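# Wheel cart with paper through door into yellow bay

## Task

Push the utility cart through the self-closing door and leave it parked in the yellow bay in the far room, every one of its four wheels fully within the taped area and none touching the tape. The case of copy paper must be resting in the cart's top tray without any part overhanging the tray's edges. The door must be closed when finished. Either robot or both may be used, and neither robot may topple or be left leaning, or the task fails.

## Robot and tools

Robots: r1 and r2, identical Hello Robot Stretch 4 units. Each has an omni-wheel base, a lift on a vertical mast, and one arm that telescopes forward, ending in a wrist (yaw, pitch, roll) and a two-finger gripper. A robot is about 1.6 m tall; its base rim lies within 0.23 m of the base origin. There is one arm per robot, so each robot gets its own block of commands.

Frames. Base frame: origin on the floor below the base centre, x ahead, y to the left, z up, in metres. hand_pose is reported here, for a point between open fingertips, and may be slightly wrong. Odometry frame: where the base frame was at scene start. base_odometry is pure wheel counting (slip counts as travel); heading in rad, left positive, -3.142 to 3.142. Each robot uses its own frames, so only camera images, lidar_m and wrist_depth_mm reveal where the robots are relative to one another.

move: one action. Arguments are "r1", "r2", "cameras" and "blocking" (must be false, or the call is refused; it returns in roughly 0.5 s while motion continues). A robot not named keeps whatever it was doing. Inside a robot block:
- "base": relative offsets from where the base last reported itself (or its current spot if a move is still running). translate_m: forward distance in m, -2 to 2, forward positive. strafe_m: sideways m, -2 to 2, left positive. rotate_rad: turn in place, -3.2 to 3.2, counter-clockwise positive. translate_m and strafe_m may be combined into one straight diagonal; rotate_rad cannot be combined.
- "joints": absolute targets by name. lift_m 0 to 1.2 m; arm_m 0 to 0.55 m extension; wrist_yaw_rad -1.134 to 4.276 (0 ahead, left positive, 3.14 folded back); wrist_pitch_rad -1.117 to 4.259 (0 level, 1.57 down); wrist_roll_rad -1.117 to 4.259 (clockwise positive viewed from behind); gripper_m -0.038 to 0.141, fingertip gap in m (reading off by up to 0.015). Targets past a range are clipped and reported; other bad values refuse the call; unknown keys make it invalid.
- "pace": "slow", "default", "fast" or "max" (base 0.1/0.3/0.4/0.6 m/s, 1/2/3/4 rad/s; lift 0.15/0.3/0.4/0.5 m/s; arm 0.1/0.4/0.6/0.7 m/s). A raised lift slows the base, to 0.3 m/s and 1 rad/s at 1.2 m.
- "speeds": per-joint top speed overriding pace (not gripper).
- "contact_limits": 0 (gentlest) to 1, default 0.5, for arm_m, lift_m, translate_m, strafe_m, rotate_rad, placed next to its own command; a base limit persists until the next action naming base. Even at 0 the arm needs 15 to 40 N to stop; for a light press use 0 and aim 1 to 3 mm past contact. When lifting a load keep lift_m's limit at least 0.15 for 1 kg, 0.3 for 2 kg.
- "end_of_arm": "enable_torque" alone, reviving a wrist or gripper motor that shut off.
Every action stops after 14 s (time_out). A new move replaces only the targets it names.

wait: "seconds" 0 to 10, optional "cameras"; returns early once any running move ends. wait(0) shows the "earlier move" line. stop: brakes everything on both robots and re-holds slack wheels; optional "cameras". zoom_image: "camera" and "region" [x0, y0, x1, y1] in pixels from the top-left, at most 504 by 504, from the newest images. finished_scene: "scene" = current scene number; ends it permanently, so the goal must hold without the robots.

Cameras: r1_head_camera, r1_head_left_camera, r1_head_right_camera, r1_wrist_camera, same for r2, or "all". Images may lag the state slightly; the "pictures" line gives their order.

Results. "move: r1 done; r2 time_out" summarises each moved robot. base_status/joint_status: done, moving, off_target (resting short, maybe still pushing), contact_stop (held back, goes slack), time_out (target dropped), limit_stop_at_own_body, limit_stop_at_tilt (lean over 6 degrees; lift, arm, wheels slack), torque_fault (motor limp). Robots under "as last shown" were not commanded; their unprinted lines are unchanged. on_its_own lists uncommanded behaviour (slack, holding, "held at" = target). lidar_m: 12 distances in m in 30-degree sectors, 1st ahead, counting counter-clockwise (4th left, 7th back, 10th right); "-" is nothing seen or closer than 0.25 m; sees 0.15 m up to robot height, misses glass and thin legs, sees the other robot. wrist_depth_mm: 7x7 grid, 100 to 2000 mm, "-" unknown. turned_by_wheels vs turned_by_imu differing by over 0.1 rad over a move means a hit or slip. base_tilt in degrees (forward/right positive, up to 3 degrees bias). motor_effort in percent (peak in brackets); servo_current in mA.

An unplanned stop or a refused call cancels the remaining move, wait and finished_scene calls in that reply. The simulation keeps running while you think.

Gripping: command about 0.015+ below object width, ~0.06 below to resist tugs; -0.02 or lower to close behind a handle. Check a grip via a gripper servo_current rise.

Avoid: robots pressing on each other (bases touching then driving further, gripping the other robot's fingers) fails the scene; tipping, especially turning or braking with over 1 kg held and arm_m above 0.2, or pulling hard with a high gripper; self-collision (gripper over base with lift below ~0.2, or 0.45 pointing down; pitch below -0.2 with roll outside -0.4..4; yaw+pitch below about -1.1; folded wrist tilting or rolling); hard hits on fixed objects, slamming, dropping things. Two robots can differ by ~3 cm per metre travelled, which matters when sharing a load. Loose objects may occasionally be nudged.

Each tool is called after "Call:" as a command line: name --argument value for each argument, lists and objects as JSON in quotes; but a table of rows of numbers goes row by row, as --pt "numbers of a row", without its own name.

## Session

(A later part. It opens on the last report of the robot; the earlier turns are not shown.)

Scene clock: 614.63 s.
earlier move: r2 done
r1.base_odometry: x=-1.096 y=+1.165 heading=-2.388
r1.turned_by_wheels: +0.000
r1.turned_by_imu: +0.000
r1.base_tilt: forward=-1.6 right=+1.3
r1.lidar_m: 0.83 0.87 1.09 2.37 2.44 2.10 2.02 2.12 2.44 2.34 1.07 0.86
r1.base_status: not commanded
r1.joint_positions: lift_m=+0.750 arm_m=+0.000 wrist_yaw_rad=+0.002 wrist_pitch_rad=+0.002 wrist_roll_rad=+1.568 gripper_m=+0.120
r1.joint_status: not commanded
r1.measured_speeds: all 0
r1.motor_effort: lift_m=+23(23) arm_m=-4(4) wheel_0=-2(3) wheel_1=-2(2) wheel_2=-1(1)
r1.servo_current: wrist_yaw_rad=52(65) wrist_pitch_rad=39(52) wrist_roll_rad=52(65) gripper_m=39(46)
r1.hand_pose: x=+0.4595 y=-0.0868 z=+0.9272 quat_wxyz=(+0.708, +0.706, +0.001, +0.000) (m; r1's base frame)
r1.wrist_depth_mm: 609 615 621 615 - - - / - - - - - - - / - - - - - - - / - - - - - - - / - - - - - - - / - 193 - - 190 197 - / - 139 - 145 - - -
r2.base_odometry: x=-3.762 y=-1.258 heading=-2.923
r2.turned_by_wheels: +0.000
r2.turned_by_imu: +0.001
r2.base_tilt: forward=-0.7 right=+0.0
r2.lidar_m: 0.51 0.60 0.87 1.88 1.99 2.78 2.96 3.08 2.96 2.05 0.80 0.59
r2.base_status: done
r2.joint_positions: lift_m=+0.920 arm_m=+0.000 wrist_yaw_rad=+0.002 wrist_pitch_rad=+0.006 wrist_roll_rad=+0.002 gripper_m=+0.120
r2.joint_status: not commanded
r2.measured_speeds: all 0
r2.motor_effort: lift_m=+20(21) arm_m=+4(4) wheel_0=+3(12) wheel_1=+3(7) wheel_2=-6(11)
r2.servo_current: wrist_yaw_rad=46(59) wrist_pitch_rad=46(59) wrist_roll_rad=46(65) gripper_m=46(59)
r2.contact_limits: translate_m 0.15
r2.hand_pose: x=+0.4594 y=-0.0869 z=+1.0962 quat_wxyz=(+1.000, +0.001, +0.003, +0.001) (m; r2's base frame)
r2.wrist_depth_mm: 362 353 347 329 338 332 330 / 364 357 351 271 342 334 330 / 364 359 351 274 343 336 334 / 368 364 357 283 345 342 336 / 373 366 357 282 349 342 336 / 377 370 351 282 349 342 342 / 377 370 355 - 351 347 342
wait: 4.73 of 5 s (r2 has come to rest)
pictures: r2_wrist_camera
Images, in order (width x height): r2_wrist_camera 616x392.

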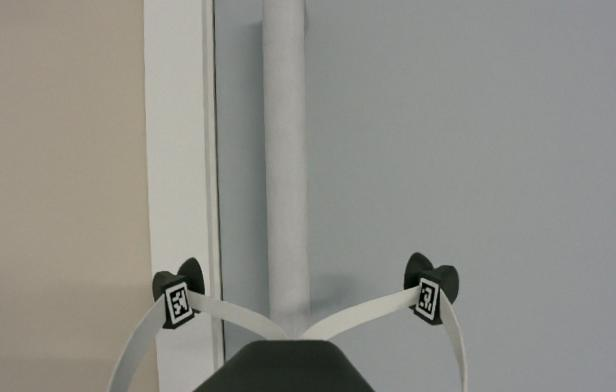

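Call:
move --blocking false --r2 '{"base": {"rotate_rad": -0.055}, "pace": "slow"}'

Call:
wait --seconds 1.5

Call:
move --blocking false --r2 '{"base": {"translate_m": 0.005, "strafe_m": 0.036}, "pace": "slow"}'

Call:
wait --seconds 1.5 --cameras '["r2_wrist_camera"]'

Call:
move --blocking false --r2 '{"joints": {"gripper_m": -0.035}}'

Call:
wait --seconds 2.5 --cameras '["r2_wrist_camera", "r2_head_camera"]'

Scene clock: 627.87 s.
move: r2 moving
r1: as last shown
r1.lidar_m: 0.82 0.86 1.07 2.36 2.44 2.09 2.02 2.13 2.45 2.35 1.10 0.87
r1.servo_current: wrist_yaw_rad=52(59) wrist_pitch_rad=46(46) wrist_roll_rad=46(59) gripper_m=46(52)
r1.wrist_depth_mm: 609 615 615 609 - - - / - - - - - - - / - - - - - - - / - - - - - - - / - - - - - - - / - 192 - - 191 196 - / - 139 - 145 - - -
r2.base_odometry: x=-3.762 y=-1.258 heading=-2.977
r2.turned_by_wheels: -0.054
r2.turned_by_imu: -0.052
r2.base_tilt: forward=-0.7 right=+0.1
r2.lidar_m: 0.51 0.58 0.81 1.89 1.97 2.65 2.95 3.04 3.00 2.50 0.86 0.60
r2.base_status: rotate_rad moving
r2.joint_positions: lift_m=+0.920 arm_m=+0.000 wrist_yaw_rad=+0.002 wrist_pitch_rad=+0.006 wrist_roll_rad=+0.002 gripper_m=+0.120
r2.joint_status: not commanded
r2.measured_speeds: all 0
r2.motor_effort: lift_m=+20(21) arm_m=+4(4) wheel_0=+5(8) wheel_1=+4(6) wheel_2=+6(7)
r2.servo_current: wrist_yaw_rad=39(52) wrist_pitch_rad=46(59) wrist_roll_rad=59(59) gripper_m=52(52)
r2.hand_pose: x=+0.4594 y=-0.0869 z=+1.0962 quat_wxyz=(+1.000, +0.001, +0.003, +0.001) (m; r2's base frame)
r2.wrist_depth_mm: 351 338 349 349 347 347 345 / 353 340 351 353 351 349 345 / 357 345 355 355 353 351 349 / 359 343 357 355 357 353 353 / 359 343 357 357 359 357 355 / 364 349 277 359 357 357 355 / 366 366 366 - 362 359 362
pictures: none

Scene clock: 628.13 s.
earlier move: r2 done
r1.base_odometry: x=-1.096 y=+1.165 heading=-2.388
r1.turned_by_wheels: +0.000
r1.turned_by_imu: +0.000
r1.base_tilt: forward=-1.6 right=+1.3
r1.lidar_m: 0.82 0.86 1.07 2.37 2.47 2.11 2.01 2.12 2.47 2.36 1.09 0.87
r1.base_status: not commanded
r1.joint_positions: lift_m=+0.750 arm_m=+0.000 wrist_yaw_rad=+0.002 wrist_pitch_rad=+0.002 wrist_roll_rad=+1.568 gripper_m=+0.120
r1.joint_status: not commanded
r1.measured_speeds: all 0
r1.motor_effort: lift_m=+23(23) arm_m=-4(4) wheel_0=-2(3) wheel_1=-2(2) wheel_2=-1(1)
r1.servo_current: wrist_yaw_rad=39(65) wrist_pitch_rad=46(52) wrist_roll_rad=46(59) gripper_m=46(52)
r1.hand_pose: x=+0.4595 y=-0.0868 z=+0.9272 quat_wxyz=(+0.708, +0.706, +0.001, +0.000) (m; r1's base frame)
r1.wrist_depth_mm: 603 615 615 615 - - - / - - - - - - - / - - - - - - - / - - - - - - - / - - - - - - - / - 194 - - 191 196 - / - 139 - 145 - - -
r2.base_odometry: x=-3.762 y=-1.258 heading=-2.977
r2.turned_by_wheels: +0.000
r2.turned_by_imu: +0.000
r2.base_tilt: forward=-0.7 right=+0.1
r2.lidar_m: 0.49 0.60 0.81 1.87 1.97 2.64 2.98 3.02 2.97 2.51 0.85 0.61
r2.base_status: done
r2.joint_positions: lift_m=+0.920 arm_m=+0.000 wrist_yaw_rad=+0.002 wrist_pitch_rad=+0.006 wrist_roll_rad=+0.002 gripper_m=+0.120
r2.joint_status: not commanded
r2.measured_speeds: all 0
r2.motor_effort: lift_m=+20(21) arm_m=+4(4) wheel_0=+5(8) wheel_1=+4(6) wheel_2=+6(7)
r2.servo_current: wrist_yaw_rad=59(59) wrist_pitch_rad=46(59) wrist_roll_rad=46(59) gripper_m=52(52)
r2.hand_pose: x=+0.4594 y=-0.0869 z=+1.0962 quat_wxyz=(+1.000, +0.001, +0.003, +0.001) (m; r2's base frame)
r2.wrist_depth_mm: 351 338 349 349 349 345 345 / 353 342 349 351 349 347 349 / 355 345 355 353 351 351 347 / 362 347 355 355 355 355 351 / 362 347 359 357 357 355 355 / 362 349 278 359 357 359 357 / 366 364 366 - 362 359 359
wait: 0.27 of 1.5 s (r2 has come to rest)
pictures: none

Scene clock: 628.63 s.
move: r2 moving
r1: as last shown
r1.lidar_m: 0.82 0.86 1.07 2.36 2.47 2.11 2.02 2.13 2.42 2.34 1.10 0.86
r1.motor_effort: lift_m=+23(23) arm_m=-3(4) wheel_0=-2(2) wheel_1=-2(2) wheel_2=-1(1)
r1.servo_current: wrist_yaw_rad=39(85) wrist_pitch_rad=39(39) wrist_roll_rad=46(59) gripper_m=46(46)
r1.wrist_depth_mm: 609 609 615 615 - - - / - - - - - - - / - - - - - - - / - - - - - - - / - - - - - - - / - 193 - - 191 196 - / - 139 - 145 - - -
r2.base_odometry: x=-3.762 y=-1.272 heading=-2.977
r2.turned_by_wheels: +0.000
r2.turned_by_imu: +0.000
r2.base_tilt: forward=-0.7 right=+0.1
r2.lidar_m: 0.49 0.61 0.81 1.88 1.93 2.61 2.97 3.03 3.02 2.51 0.86 0.60
r2.base_status: translate_m moving; strafe_m moving
r2.joint_positions: lift_m=+0.920 arm_m=+0.000 wrist_yaw_rad=+0.002 wrist_pitch_rad=+0.006 wrist_roll_rad=+0.002 gripper_m=+0.120
r2.joint_status: not commanded
r2.measured_speeds: translate_m=+0.007 strafe_m=+0.052 rotate_rad=+0.001 lift_m=+0.000 arm_m=+0.000 wrist_yaw_rad=+0.000 wrist_pitch_rad=+0.000 wrist_roll_rad=+0.000
r2.motor_effort: lift_m=+20(20) arm_m=+4(4) wheel_0=-5(10) wheel_1=+8(10) wheel_2=-6(6)
r2.servo_current: wrist_yaw_rad=39(52) wrist_pitch_rad=52(52) wrist_roll_rad=39(59) gripper_m=52(59)
r2.hand_pose: x=+0.4594 y=-0.0869 z=+1.0962 quat_wxyz=(+1.000, +0.001, +0.003, +0.001) (m; r2's base frame)
r2.wrist_depth_mm: 349 336 345 347 345 347 343 / 353 336 351 351 347 347 345 / 355 342 355 351 353 351 351 / 355 345 355 355 353 351 351 / 357 345 355 357 355 355 355 / 362 349 277 359 357 357 357 / 364 362 362 - 362 359 357
pictures: none

Scene clock: 629.57 s.
earlier move: r2 done
r1.base_odometry: x=-1.096 y=+1.165 heading=-2.388
r1.turned_by_wheels: +0.000
r1.turned_by_imu: +0.000
r1.base_tilt: forward=-1.6 right=+1.2
r1.lidar_m: 0.82 0.88 1.08 2.36 2.46 2.13 2.01 2.16 2.45 2.35 1.08 0.89
r1.base_status: not commanded
r1.joint_positions: lift_m=+0.750 arm_m=+0.000 wrist_yaw_rad=+0.002 wrist_pitch_rad=+0.002 wrist_roll_rad=+1.568 gripper_m=+0.120
r1.joint_status: not commanded
r1.measured_speeds: all 0
r1.motor_effort: lift_m=+23(23) arm_m=-3(4) wheel_0=-2(3) wheel_1=-2(2) wheel_2=-1(1)
r1.servo_current: wrist_yaw_rad=52(85) wrist_pitch_rad=39(46) wrist_roll_rad=39(65) gripper_m=46(46)
r1.hand_pose: x=+0.4595 y=-0.0868 z=+0.9272 quat_wxyz=(+0.708, +0.706, +0.001, +0.000) (m; r1's base frame)
r1.wrist_depth_mm: 609 609 621 615 - - - / - - - - - - - / - - - - - - - / - - - - - - - / - - - - - - - / - 193 - - 190 196 - / - 139 - 145 - - -
r2.base_odometry: x=-3.761 y=-1.294 heading=-2.977
r2.turned_by_wheels: +0.000
r2.turned_by_imu: +0.000
r2.base_tilt: forward=-0.7 right=+0.1
r2.lidar_m: 0.51 0.60 0.83 1.84 1.93 2.60 2.96 3.04 3.02 2.47 0.86 0.59
r2.base_status: done
r2.joint_positions: lift_m=+0.920 arm_m=+0.000 wrist_yaw_rad=+0.002 wrist_pitch_rad=+0.006 wrist_roll_rad=+0.002 gripper_m=+0.120
r2.joint_status: not commanded
r2.measured_speeds: all 0
r2.motor_effort: lift_m=+21(21) arm_m=+4(4) wheel_0=-3(10) wheel_1=+4(10) wheel_2=-6(7)
r2.servo_current: wrist_yaw_rad=39(52) wrist_pitch_rad=46(59) wrist_roll_rad=46(65) gripper_m=59(59)
r2.hand_pose: x=+0.4594 y=-0.0869 z=+1.0962 quat_wxyz=(+1.000, +0.001, +0.003, +0.001) (m; r2's base frame)
r2.wrist_depth_mm: 347 343 343 276 342 342 342 / 347 347 345 345 343 343 342 / 353 349 347 349 347 347 343 / 353 353 351 349 349 349 347 / 355 353 353 274 353 349 349 / 359 355 342 273 351 351 351 / 362 357 345 - 357 355 353
wait: 0.93 of 1.5 s (r2 has come to rest)
pictures: r2_wrist_camera
Images, in order (width x height): r2_wrist_camera 616x392.

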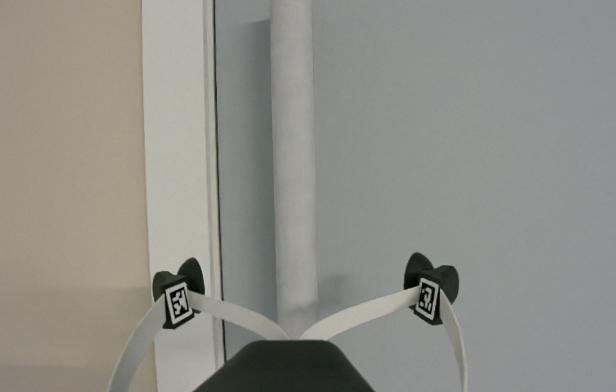

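Scene clock: 630.07 s.
move: r2 moving
r1: as last shown
r1.base_tilt: forward=-1.6 right=+1.3
r1.lidar_m: 0.83 0.86 1.08 2.35 2.46 2.12 2.01 2.12 2.46 2.35 1.09 0.87
r1.servo_current: wrist_yaw_rad=59(65) wrist_pitch_rad=33(46) wrist_roll_rad=46(59) gripper_m=46(46)
r1.wrist_depth_mm: 609 609 615 615 - - - / - - - - - - - / - - - - - - - / - - - - - - - / - - - - - - - / - 193 - - 190 196 - / - 139 - 145 - - -
r2.base_odometry: x=-3.761 y=-1.294 heading=-2.977
r2.turned_by_wheels: +0.000
r2.turned_by_imu: +0.000
r2.base_tilt: forward=-0.7 right=+0.1
r2.lidar_m: 0.51 0.57 0.80 1.84 1.93 2.57 2.99 3.05 3.05 2.48 0.82 0.60
r2.base_status: not commanded
r2.joint_positions: lift_m=+0.920 arm_m=+0.000 wrist_yaw_rad=+0.002 wrist_pitch_rad=+0.006 wrist_roll_rad=+0.002 gripper_m=+0.106
r2.joint_status: gripper_m moving
r2.measured_speeds: all 0
r2.motor_effort: lift_m=+20(21) arm_m=+4(4) wheel_0=-3(4) wheel_1=+4(5) wheel_2=-6(7)
r2.servo_current: wrist_yaw_rad=39(59) wrist_pitch_rad=39(52) wrist_roll_rad=52(59) gripper_m=130(130)
r2.hand_pose: x=+0.4594 y=-0.0869 z=+1.0962 quat_wxyz=(+1.000, +0.001, +0.003, +0.001) (m; r2's base frame)
r2.wrist_depth_mm: 345 347 342 276 342 342 340 / 349 345 345 345 343 343 343 / 351 349 347 347 345 345 343 / 353 351 349 347 345 347 347 / 353 355 351 276 349 351 351 / 357 355 202 273 200 353 353 / 359 359 343 - 355 355 355
pictures: none

Scene clock: 631.83 s.
earlier move: r2 done
r1.base_odometry: x=-1.096 y=+1.165 heading=-2.388
r1.turned_by_wheels: +0.000
r1.turned_by_imu: +0.000
r1.base_tilt: forward=-1.6 right=+1.2
r1.lidar_m: 0.82 0.87 1.07 2.36 2.47 2.12 2.01 2.12 2.46 2.36 1.11 0.87
r1.base_status: not commanded
r1.joint_positions: lift_m=+0.750 arm_m=+0.000 wrist_yaw_rad=+0.002 wrist_pitch_rad=+0.002 wrist_roll_rad=+1.568 gripper_m=+0.120
r1.joint_status: not commanded
r1.measured_speeds: all 0
r1.motor_effort: lift_m=+23(23) arm_m=-4(4) wheel_0=-2(3) wheel_1=-2(2) wheel_2=-1(1)
r1.servo_current: wrist_yaw_rad=52(65) wrist_pitch_rad=33(52) wrist_roll_rad=65(72) gripper_m=39(46)
r1.hand_pose: x=+0.4595 y=-0.0868 z=+0.9272 quat_wxyz=(+0.708, +0.706, +0.001, +0.000) (m; r1's base frame)
r1.wrist_depth_mm: 603 609 609 621 - - - / - - - - - - - / - - - - - - - / - - - - - - - / - - - - - - - / - 193 - - 191 196 - / - 138 - 145 - - -
r2.base_odometry: x=-3.761 y=-1.294 heading=-2.977
r2.turned_by_wheels: +0.000
r2.turned_by_imu: +0.000
r2.base_tilt: forward=-0.7 right=+0.1
r2.lidar_m: 0.50 0.60 0.81 1.84 1.94 2.64 2.96 3.04 3.03 2.48 0.86 0.60
r2.base_status: not commanded
r2.joint_positions: lift_m=+0.920 arm_m=+0.000 wrist_yaw_rad=+0.002 wrist_pitch_rad=+0.006 wrist_roll_rad=+0.002 gripper_m=-0.033
r2.joint_status: all done
r2.measured_speeds: all 0
r2.motor_effort: lift_m=+20(21) arm_m=+4(4) wheel_0=-3(4) wheel_1=+4(5) wheel_2=-6(7)
r2.servo_current: wrist_yaw_rad=46(65) wrist_pitch_rad=52(52) wrist_roll_rad=52(59) gripper_m=117(221)
r2.hand_pose: x=+0.4594 y=-0.0869 z=+1.0962 quat_wxyz=(+1.000, +0.001, +0.003, +0.001) (m; r2's base frame)
r2.wrist_depth_mm: 345 343 343 276 345 340 340 / 347 345 345 345 345 343 343 / 351 349 349 345 345 347 343 / 353 349 349 351 349 347 347 / 353 351 353 272 353 349 351 / 357 355 185 198 179 353 351 / 359 357 345 - 359 - 355
wait: 1.77 of 2.5 s (r2 has come to rest)
pictures: r2_head_camera, r2_wrist_camera
Images, in order (width x height): r2_head_camera 420x560, r2_wrist_camera 616x392.

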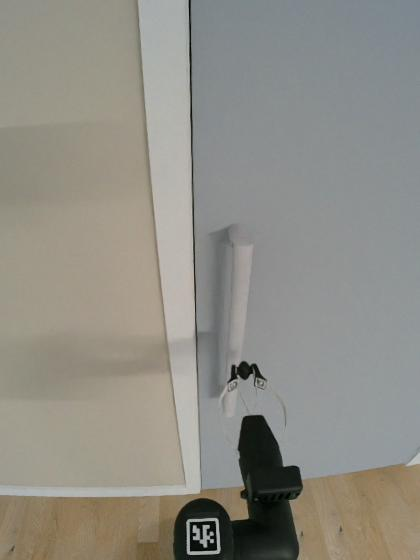

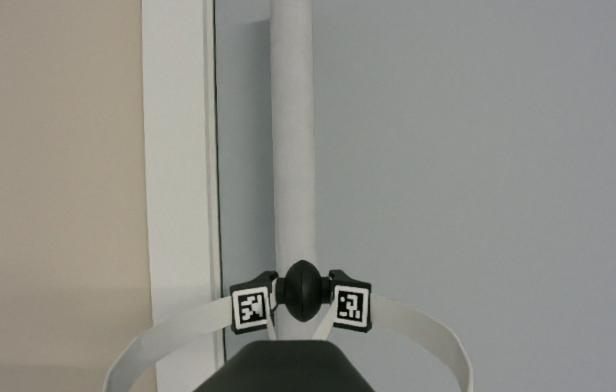

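Call:
move --blocking false --r2 '{"joints": {"gripper_m": 0.12}}'

Call:
wait --seconds 1.5

Call:
move --blocking false --r2 '{"base": {"translate_m": 0.09}, "pace": "slow", "contact_limits": {"translate_m": 0.1}}'

Call:
wait --seconds 2 --cameras '["r2_wrist_camera"]'

Call:
move --blocking false --r2 '{"joints": {"gripper_m": -0.035}}'

Call:
wait --seconds 2.5 --cameras '["r2_wrist_camera"]'

Scene clock: 646.40 s.
move: r2 moving
r1: as last shown
r1.base_tilt: forward=-1.6 right=+1.3
r1.lidar_m: 0.83 0.88 1.09 2.34 2.47 2.10 2.03 2.12 2.42 2.35 1.10 0.89
r1.motor_effort: lift_m=+23(23) arm_m=-3(4) wheel_0=-2(3) wheel_1=-2(2) wheel_2=-1(1)
r1.servo_current: wrist_yaw_rad=46(72) wrist_pitch_rad=46(46) wrist_roll_rad=59(59) gripper_m=46(52)
r1.wrist_depth_mm: 609 609 615 615 - - - / - - - - - - - / - - - - - - - / - - - - - - - / - - - - - - - / - 193 - - 190 196 - / - 139 - 144 - - -
r2.base_odometry: x=-3.761 y=-1.294 heading=-2.977
r2.turned_by_wheels: +0.000
r2.turned_by_imu: +0.000
r2.base_tilt: forward=-0.7 right=+0.0
r2.lidar_m: 0.50 0.59 0.82 1.84 1.94 2.58 2.97 3.00 3.01 2.48 0.82 0.60
r2.base_status: not commanded
r2.joint_positions: lift_m=+0.920 arm_m=+0.000 wrist_yaw_rad=+0.002 wrist_pitch_rad=+0.006 wrist_roll_rad=+0.002 gripper_m=-0.009
r2.joint_status: gripper_m moving
r2.measured_speeds: all 0
r2.motor_effort: lift_m=+20(21) arm_m=+4(4) wheel_0=-4(4) wheel_1=+4(5) wheel_2=-6(6)
r2.servo_current: wrist_yaw_rad=52(52) wrist_pitch_rad=39(52) wrist_roll_rad=46(52) gripper_m=104(111)
r2.hand_pose: x=+0.4594 y=-0.0869 z=+1.0962 quat_wxyz=(+1.000, +0.001, +0.003, +0.001) (m; r2's base frame)
r2.wrist_depth_mm: 347 343 345 277 342 342 340 / 347 347 345 345 343 343 343 / 349 347 349 347 347 345 345 / 353 351 349 349 349 347 347 / 355 353 353 274 351 351 349 / 355 355 187 202 182 353 351 / 359 359 347 - 355 353 353
pictures: none

Scene clock: 647.90 s.
earlier move: r2 moving
r1.base_odometry: x=-1.096 y=+1.165 heading=-2.388
r1.turned_by_wheels: +0.000
r1.turned_by_imu: +0.000
r1.base_tilt: forward=-1.6 right=+1.3
r1.lidar_m: 0.81 0.87 1.07 2.35 2.44 2.10 2.02 2.13 2.41 2.37 1.10 0.85
r1.base_status: not commanded
r1.joint_positions: lift_m=+0.750 arm_m=+0.000 wrist_yaw_rad=+0.002 wrist_pitch_rad=+0.002 wrist_roll_rad=+1.568 gripper_m=+0.120
r1.joint_status: not commanded
r1.measured_speeds: all 0
r1.motor_effort: lift_m=+23(23) arm_m=-3(4) wheel_0=-2(3) wheel_1=-2(2) wheel_2=-1(1)
r1.servo_current: wrist_yaw_rad=46(72) wrist_pitch_rad=46(46) wrist_roll_rad=46(65) gripper_m=46(52)
r1.hand_pose: x=+0.4595 y=-0.0868 z=+0.9272 quat_wxyz=(+0.708, +0.706, +0.001, +0.000) (m; r1's base frame)
r1.wrist_depth_mm: 615 615 615 609 - - - / - - - - - - - / - - - - - - - / - - - - - - - / - - - - - - - / - 193 - - 191 196 - / - 138 - 145 - - -
r2.base_odometry: x=-3.761 y=-1.294 heading=-2.977
r2.turned_by_wheels: +0.000
r2.turned_by_imu: +0.000
r2.base_tilt: forward=-0.7 right=+0.1
r2.lidar_m: 0.49 0.58 0.81 1.85 1.93 2.60 2.95 3.02 3.03 2.45 0.86 0.60
r2.base_status: not commanded
r2.joint_positions: lift_m=+0.920 arm_m=+0.000 wrist_yaw_rad=+0.002 wrist_pitch_rad=+0.006 wrist_roll_rad=+0.002 gripper_m=+0.120
r2.joint_status: gripper_m moving
r2.measured_speeds: all 0
r2.motor_effort: lift_m=+20(21) arm_m=+4(4) wheel_0=-3(4) wheel_1=+5(5) wheel_2=-6(6)
r2.servo_current: wrist_yaw_rad=33(59) wrist_pitch_rad=46(52) wrist_roll_rad=33(59) gripper_m=46(130)
r2.hand_pose: x=+0.4594 y=-0.0869 z=+1.0962 quat_wxyz=(+1.000, +0.001, +0.003, +0.001) (m; r2's base frame)
r2.wrist_depth_mm: 347 345 345 276 342 343 342 / 349 345 347 347 345 343 343 / 351 347 345 345 345 345 345 / 353 351 351 347 349 347 343 / 355 351 351 274 351 351 349 / 355 355 343 274 351 349 353 / 362 359 345 - 355 353 355
wait: 1.50 s; no rest
pictures: none

Scene clock: 648.40 s.
earlier move: r2 done
move: r2 moving
r1: as last shown
r1.lidar_m: 0.82 0.86 1.07 2.36 2.48 2.11 2.01 2.13 2.43 2.32 1.09 0.89
r1.servo_current: wrist_yaw_rad=39(65) wrist_pitch_rad=39(52) wrist_roll_rad=59(59) gripper_m=39(46)
r1.wrist_depth_mm: 609 609 621 627 - - - / - - - - - - - / - - - - - - - / - - - - - - - / - - - - - - - / - 193 - - 190 196 - / - 139 - 145 - - -
r2.base_odometry: x=-3.773 y=-1.296 heading=-2.977
r2.turned_by_wheels: +0.000
r2.turned_by_imu: +0.000
r2.base_tilt: forward=-0.6 right=+0.1
r2.lidar_m: 0.49 0.56 0.79 1.84 1.90 2.58 2.99 3.04 3.04 2.45 0.81 0.58
r2.base_status: translate_m moving
r2.joint_positions: lift_m=+0.920 arm_m=+0.000 wrist_yaw_rad=+0.002 wrist_pitch_rad=+0.006 wrist_roll_rad=+0.002 gripper_m=+0.120
r2.joint_status: all done
r2.measured_speeds: translate_m=+0.048 strafe_m=+0.000 rotate_rad=-0.004 lift_m=+0.000 arm_m=+0.000 wrist_yaw_rad=+0.000 wrist_pitch_rad=+0.000 wrist_roll_rad=+0.000
r2.motor_effort: lift_m=+20(21) arm_m=+4(4) wheel_0=+4(8) wheel_1=+8(8) wheel_2=-9(11)
r2.servo_current: wrist_yaw_rad=52(52) wrist_pitch_rad=39(52) wrist_roll_rad=46(59) gripper_m=52(52)
r2.contact_limits: translate_m 0.1
r2.hand_pose: x=+0.4594 y=-0.0869 z=+1.0962 quat_wxyz=(+1.000, +0.001, +0.003, +0.001) (m; r2's base frame)
r2.wrist_depth_mm: 336 334 334 260 332 330 330 / 338 336 336 266 334 332 332 / 342 338 338 336 336 334 336 / 342 340 342 340 340 338 336 / 345 343 342 340 342 340 340 / 349 347 332 265 343 343 340 / 349 349 334 - 345 343 342
pictures: none

Scene clock: 650.07 s.
earlier move: r2 done
r1.base_odometry: x=-1.096 y=+1.165 heading=-2.388
r1.turned_by_wheels: +0.000
r1.turned_by_imu: +0.000
r1.base_tilt: forward=-1.6 right=+1.3
r1.lidar_m: 0.82 0.84 1.07 2.35 2.45 2.10 2.01 2.13 2.44 2.33 1.07 0.87
r1.base_status: not commanded
r1.joint_positions: lift_m=+0.750 arm_m=+0.000 wrist_yaw_rad=+0.002 wrist_pitch_rad=+0.002 wrist_roll_rad=+1.568 gripper_m=+0.120
r1.joint_status: not commanded
r1.measured_speeds: all 0
r1.motor_effort: lift_m=+23(23) arm_m=-3(4) wheel_0=-2(3) wheel_1=-2(2) wheel_2=-1(1)
r1.servo_current: wrist_yaw_rad=46(65) wrist_pitch_rad=46(52) wrist_roll_rad=52(65) gripper_m=39(52)
r1.hand_pose: x=+0.4595 y=-0.0868 z=+0.9272 quat_wxyz=(+0.708, +0.706, +0.001, +0.000) (m; r1's base frame)
r1.wrist_depth_mm: 609 621 615 615 - - - / - - - - - - - / - - - - - - - / - - - - - - - / - - - - - - - / - 193 - - 190 198 - / - 139 - 144 - - -
r2.base_odometry: x=-3.850 y=-1.309 heading=-2.977
r2.turned_by_wheels: +0.000
r2.turned_by_imu: +0.000
r2.base_tilt: forward=-0.7 right=+0.1
r2.lidar_m: 0.41 0.51 0.68 1.77 1.94 2.61 3.05 3.09 3.02 2.10 0.74 0.49
r2.base_status: done
r2.joint_positions: lift_m=+0.920 arm_m=+0.000 wrist_yaw_rad=+0.002 wrist_pitch_rad=+0.006 wrist_roll_rad=+0.002 gripper_m=+0.120
r2.joint_status: all done
r2.measured_speeds: all 0
r2.motor_effort: lift_m=+20(21) arm_m=+4(4) wheel_0=+3(12) wheel_1=+5(8) wheel_2=-5(11)
r2.servo_current: wrist_yaw_rad=52(59) wrist_pitch_rad=46(52) wrist_roll_rad=52(59) gripper_m=52(59)
r2.contact_limits: translate_m 0.1
r2.hand_pose: x=+0.4594 y=-0.0869 z=+1.0962 quat_wxyz=(+1.000, +0.001, +0.003, +0.001) (m; r2's base frame)
r2.wrist_depth_mm: 258 245 257 255 256 254 254 / 260 246 258 186 256 256 255 / 262 249 260 181 257 258 256 / 263 249 263 186 262 259 259 / 266 251 264 187 262 260 260 / 267 253 217 183 264 263 263 / 268 254 267 - 265 264 264
wait: 1.67 of 2 s (r2 has come to rest)
pictures: r2_wrist_camera
Images, in order (width x height): r2_wrist_camera 616x392.

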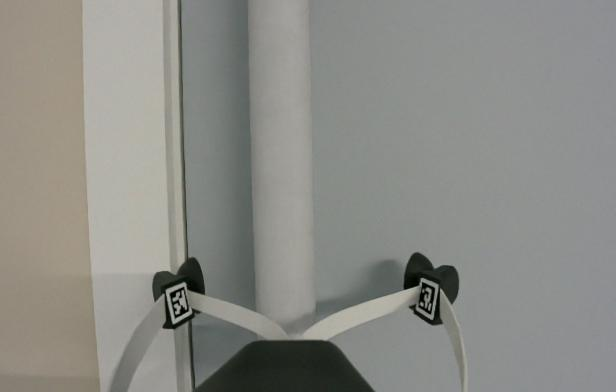

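Scene clock: 650.57 s.
move: r2 moving
r1: as last shown
r1.lidar_m: 0.82 0.85 1.07 2.35 2.45 2.11 2.02 2.11 2.43 2.32 1.09 0.86
r1.motor_effort: lift_m=+23(23) arm_m=-4(4) wheel_0=-2(2) wheel_1=-2(2) wheel_2=-1(1)
r1.servo_current: wrist_yaw_rad=46(65) wrist_pitch_rad=46(46) wrist_roll_rad=46(59) gripper_m=39(52)
r1.wrist_depth_mm: 609 615 621 615 - - - / - - - - - - - / - - - - - - - / - - - - - - - / - - - - - - - / - 194 - - 190 196 - / - 139 - 145 - - -
r2.base_odometry: x=-3.850 y=-1.309 heading=-2.977
r2.turned_by_wheels: +0.000
r2.turned_by_imu: +0.000
r2.base_tilt: forward=-0.7 right=+0.1
r2.lidar_m: 0.39 0.49 0.65 1.77 1.91 2.59 3.08 3.09 3.04 2.13 0.72 0.48
r2.base_status: not commanded
r2.joint_positions: lift_m=+0.920 arm_m=+0.000 wrist_yaw_rad=+0.002 wrist_pitch_rad=+0.006 wrist_roll_rad=+0.002 gripper_m=+0.106
r2.joint_status: gripper_m moving
r2.measured_speeds: all 0
r2.motor_effort: lift_m=+20(21) arm_m=+4(4) wheel_0=+3(4) wheel_1=+5(5) wheel_2=-5(5)
r2.servo_current: wrist_yaw_rad=46(52) wrist_pitch_rad=39(52) wrist_roll_rad=39(52) gripper_m=111(111)
r2.contact_limits: translate_m 0.1
r2.hand_pose: x=+0.4594 y=-0.0869 z=+1.0962 quat_wxyz=(+1.000, +0.001, +0.003, +0.001) (m; r2's base frame)
r2.wrist_depth_mm: 258 244 257 255 256 253 253 / 260 247 258 186 257 256 255 / 262 247 260 180 259 257 257 / 263 250 262 186 262 260 258 / 265 251 265 187 262 260 259 / 267 251 200 183 200 263 263 / 270 254 266 - 265 265 264
pictures: none

Scene clock: 652.33 s.
earlier move: r2 done
r1.base_odometry: x=-1.096 y=+1.165 heading=-2.388
r1.turned_by_wheels: +0.000
r1.turned_by_imu: +0.000
r1.base_tilt: forward=-1.6 right=+1.3
r1.lidar_m: 0.83 0.87 1.09 2.36 2.45 2.12 2.02 2.13 2.44 2.35 1.10 0.88
r1.base_status: not commanded
r1.joint_positions: lift_m=+0.750 arm_m=+0.000 wrist_yaw_rad=+0.002 wrist_pitch_rad=+0.002 wrist_roll_rad=+1.568 gripper_m=+0.120
r1.joint_status: not commanded
r1.measured_speeds: all 0
r1.motor_effort: lift_m=+23(23) arm_m=-3(4) wheel_0=-2(3) wheel_1=-2(2) wheel_2=-1(1)
r1.servo_current: wrist_yaw_rad=46(72) wrist_pitch_rad=33(52) wrist_roll_rad=26(59) gripper_m=46(52)
r1.hand_pose: x=+0.4595 y=-0.0868 z=+0.9272 quat_wxyz=(+0.708, +0.706, +0.001, +0.000) (m; r1's base frame)
r1.wrist_depth_mm: 627 627 627 627 - - - / - - - - - - - / - - - - - - - / - - - - - - - / - - - - - - - / - 193 - - 191 196 - / - 139 - 145 - - -
r2.base_odometry: x=-3.850 y=-1.309 heading=-2.976
r2.turned_by_wheels: +0.001
r2.turned_by_imu: +0.001
r2.base_tilt: forward=-0.6 right=+0.1
r2.lidar_m: 0.41 0.51 0.69 1.76 1.93 2.57 3.07 3.11 3.02 2.08 0.71 0.49
r2.base_status: not commanded
r2.joint_positions: lift_m=+0.920 arm_m=+0.000 wrist_yaw_rad=+0.009 wrist_pitch_rad=+0.006 wrist_roll_rad=+0.002 gripper_m=-0.033
r2.joint_status: all done
r2.measured_speeds: all 0
r2.motor_effort: lift_m=+20(21) arm_m=-4(4) wheel_0=+1(4) wheel_1=+2(5) wheel_2=+9(9)
r2.servo_current: wrist_yaw_rad=59(65) wrist_pitch_rad=46(52) wrist_roll_rad=39(65) gripper_m=163(351)
r2.contact_limits: translate_m 0.1
r2.hand_pose: x=+0.4601 y=-0.0850 z=+1.0962 quat_wxyz=(+1.000, +0.001, +0.003, +0.004) (m; r2's base frame)
r2.wrist_depth_mm: 258 243 241 161 239 236 236 / 259 244 242 162 239 238 236 / 262 246 244 163 241 239 237 / 263 249 246 167 243 241 240 / 264 249 247 164 244 242 242 / 266 251 185 166 180 244 244 / 268 253 251 - 248 246 245
wait: 1.77 of 2.5 s (r2 has come to rest)
pictures: r2_wrist_camera
Images, in order (width x height): r2_wrist_camera 616x392.

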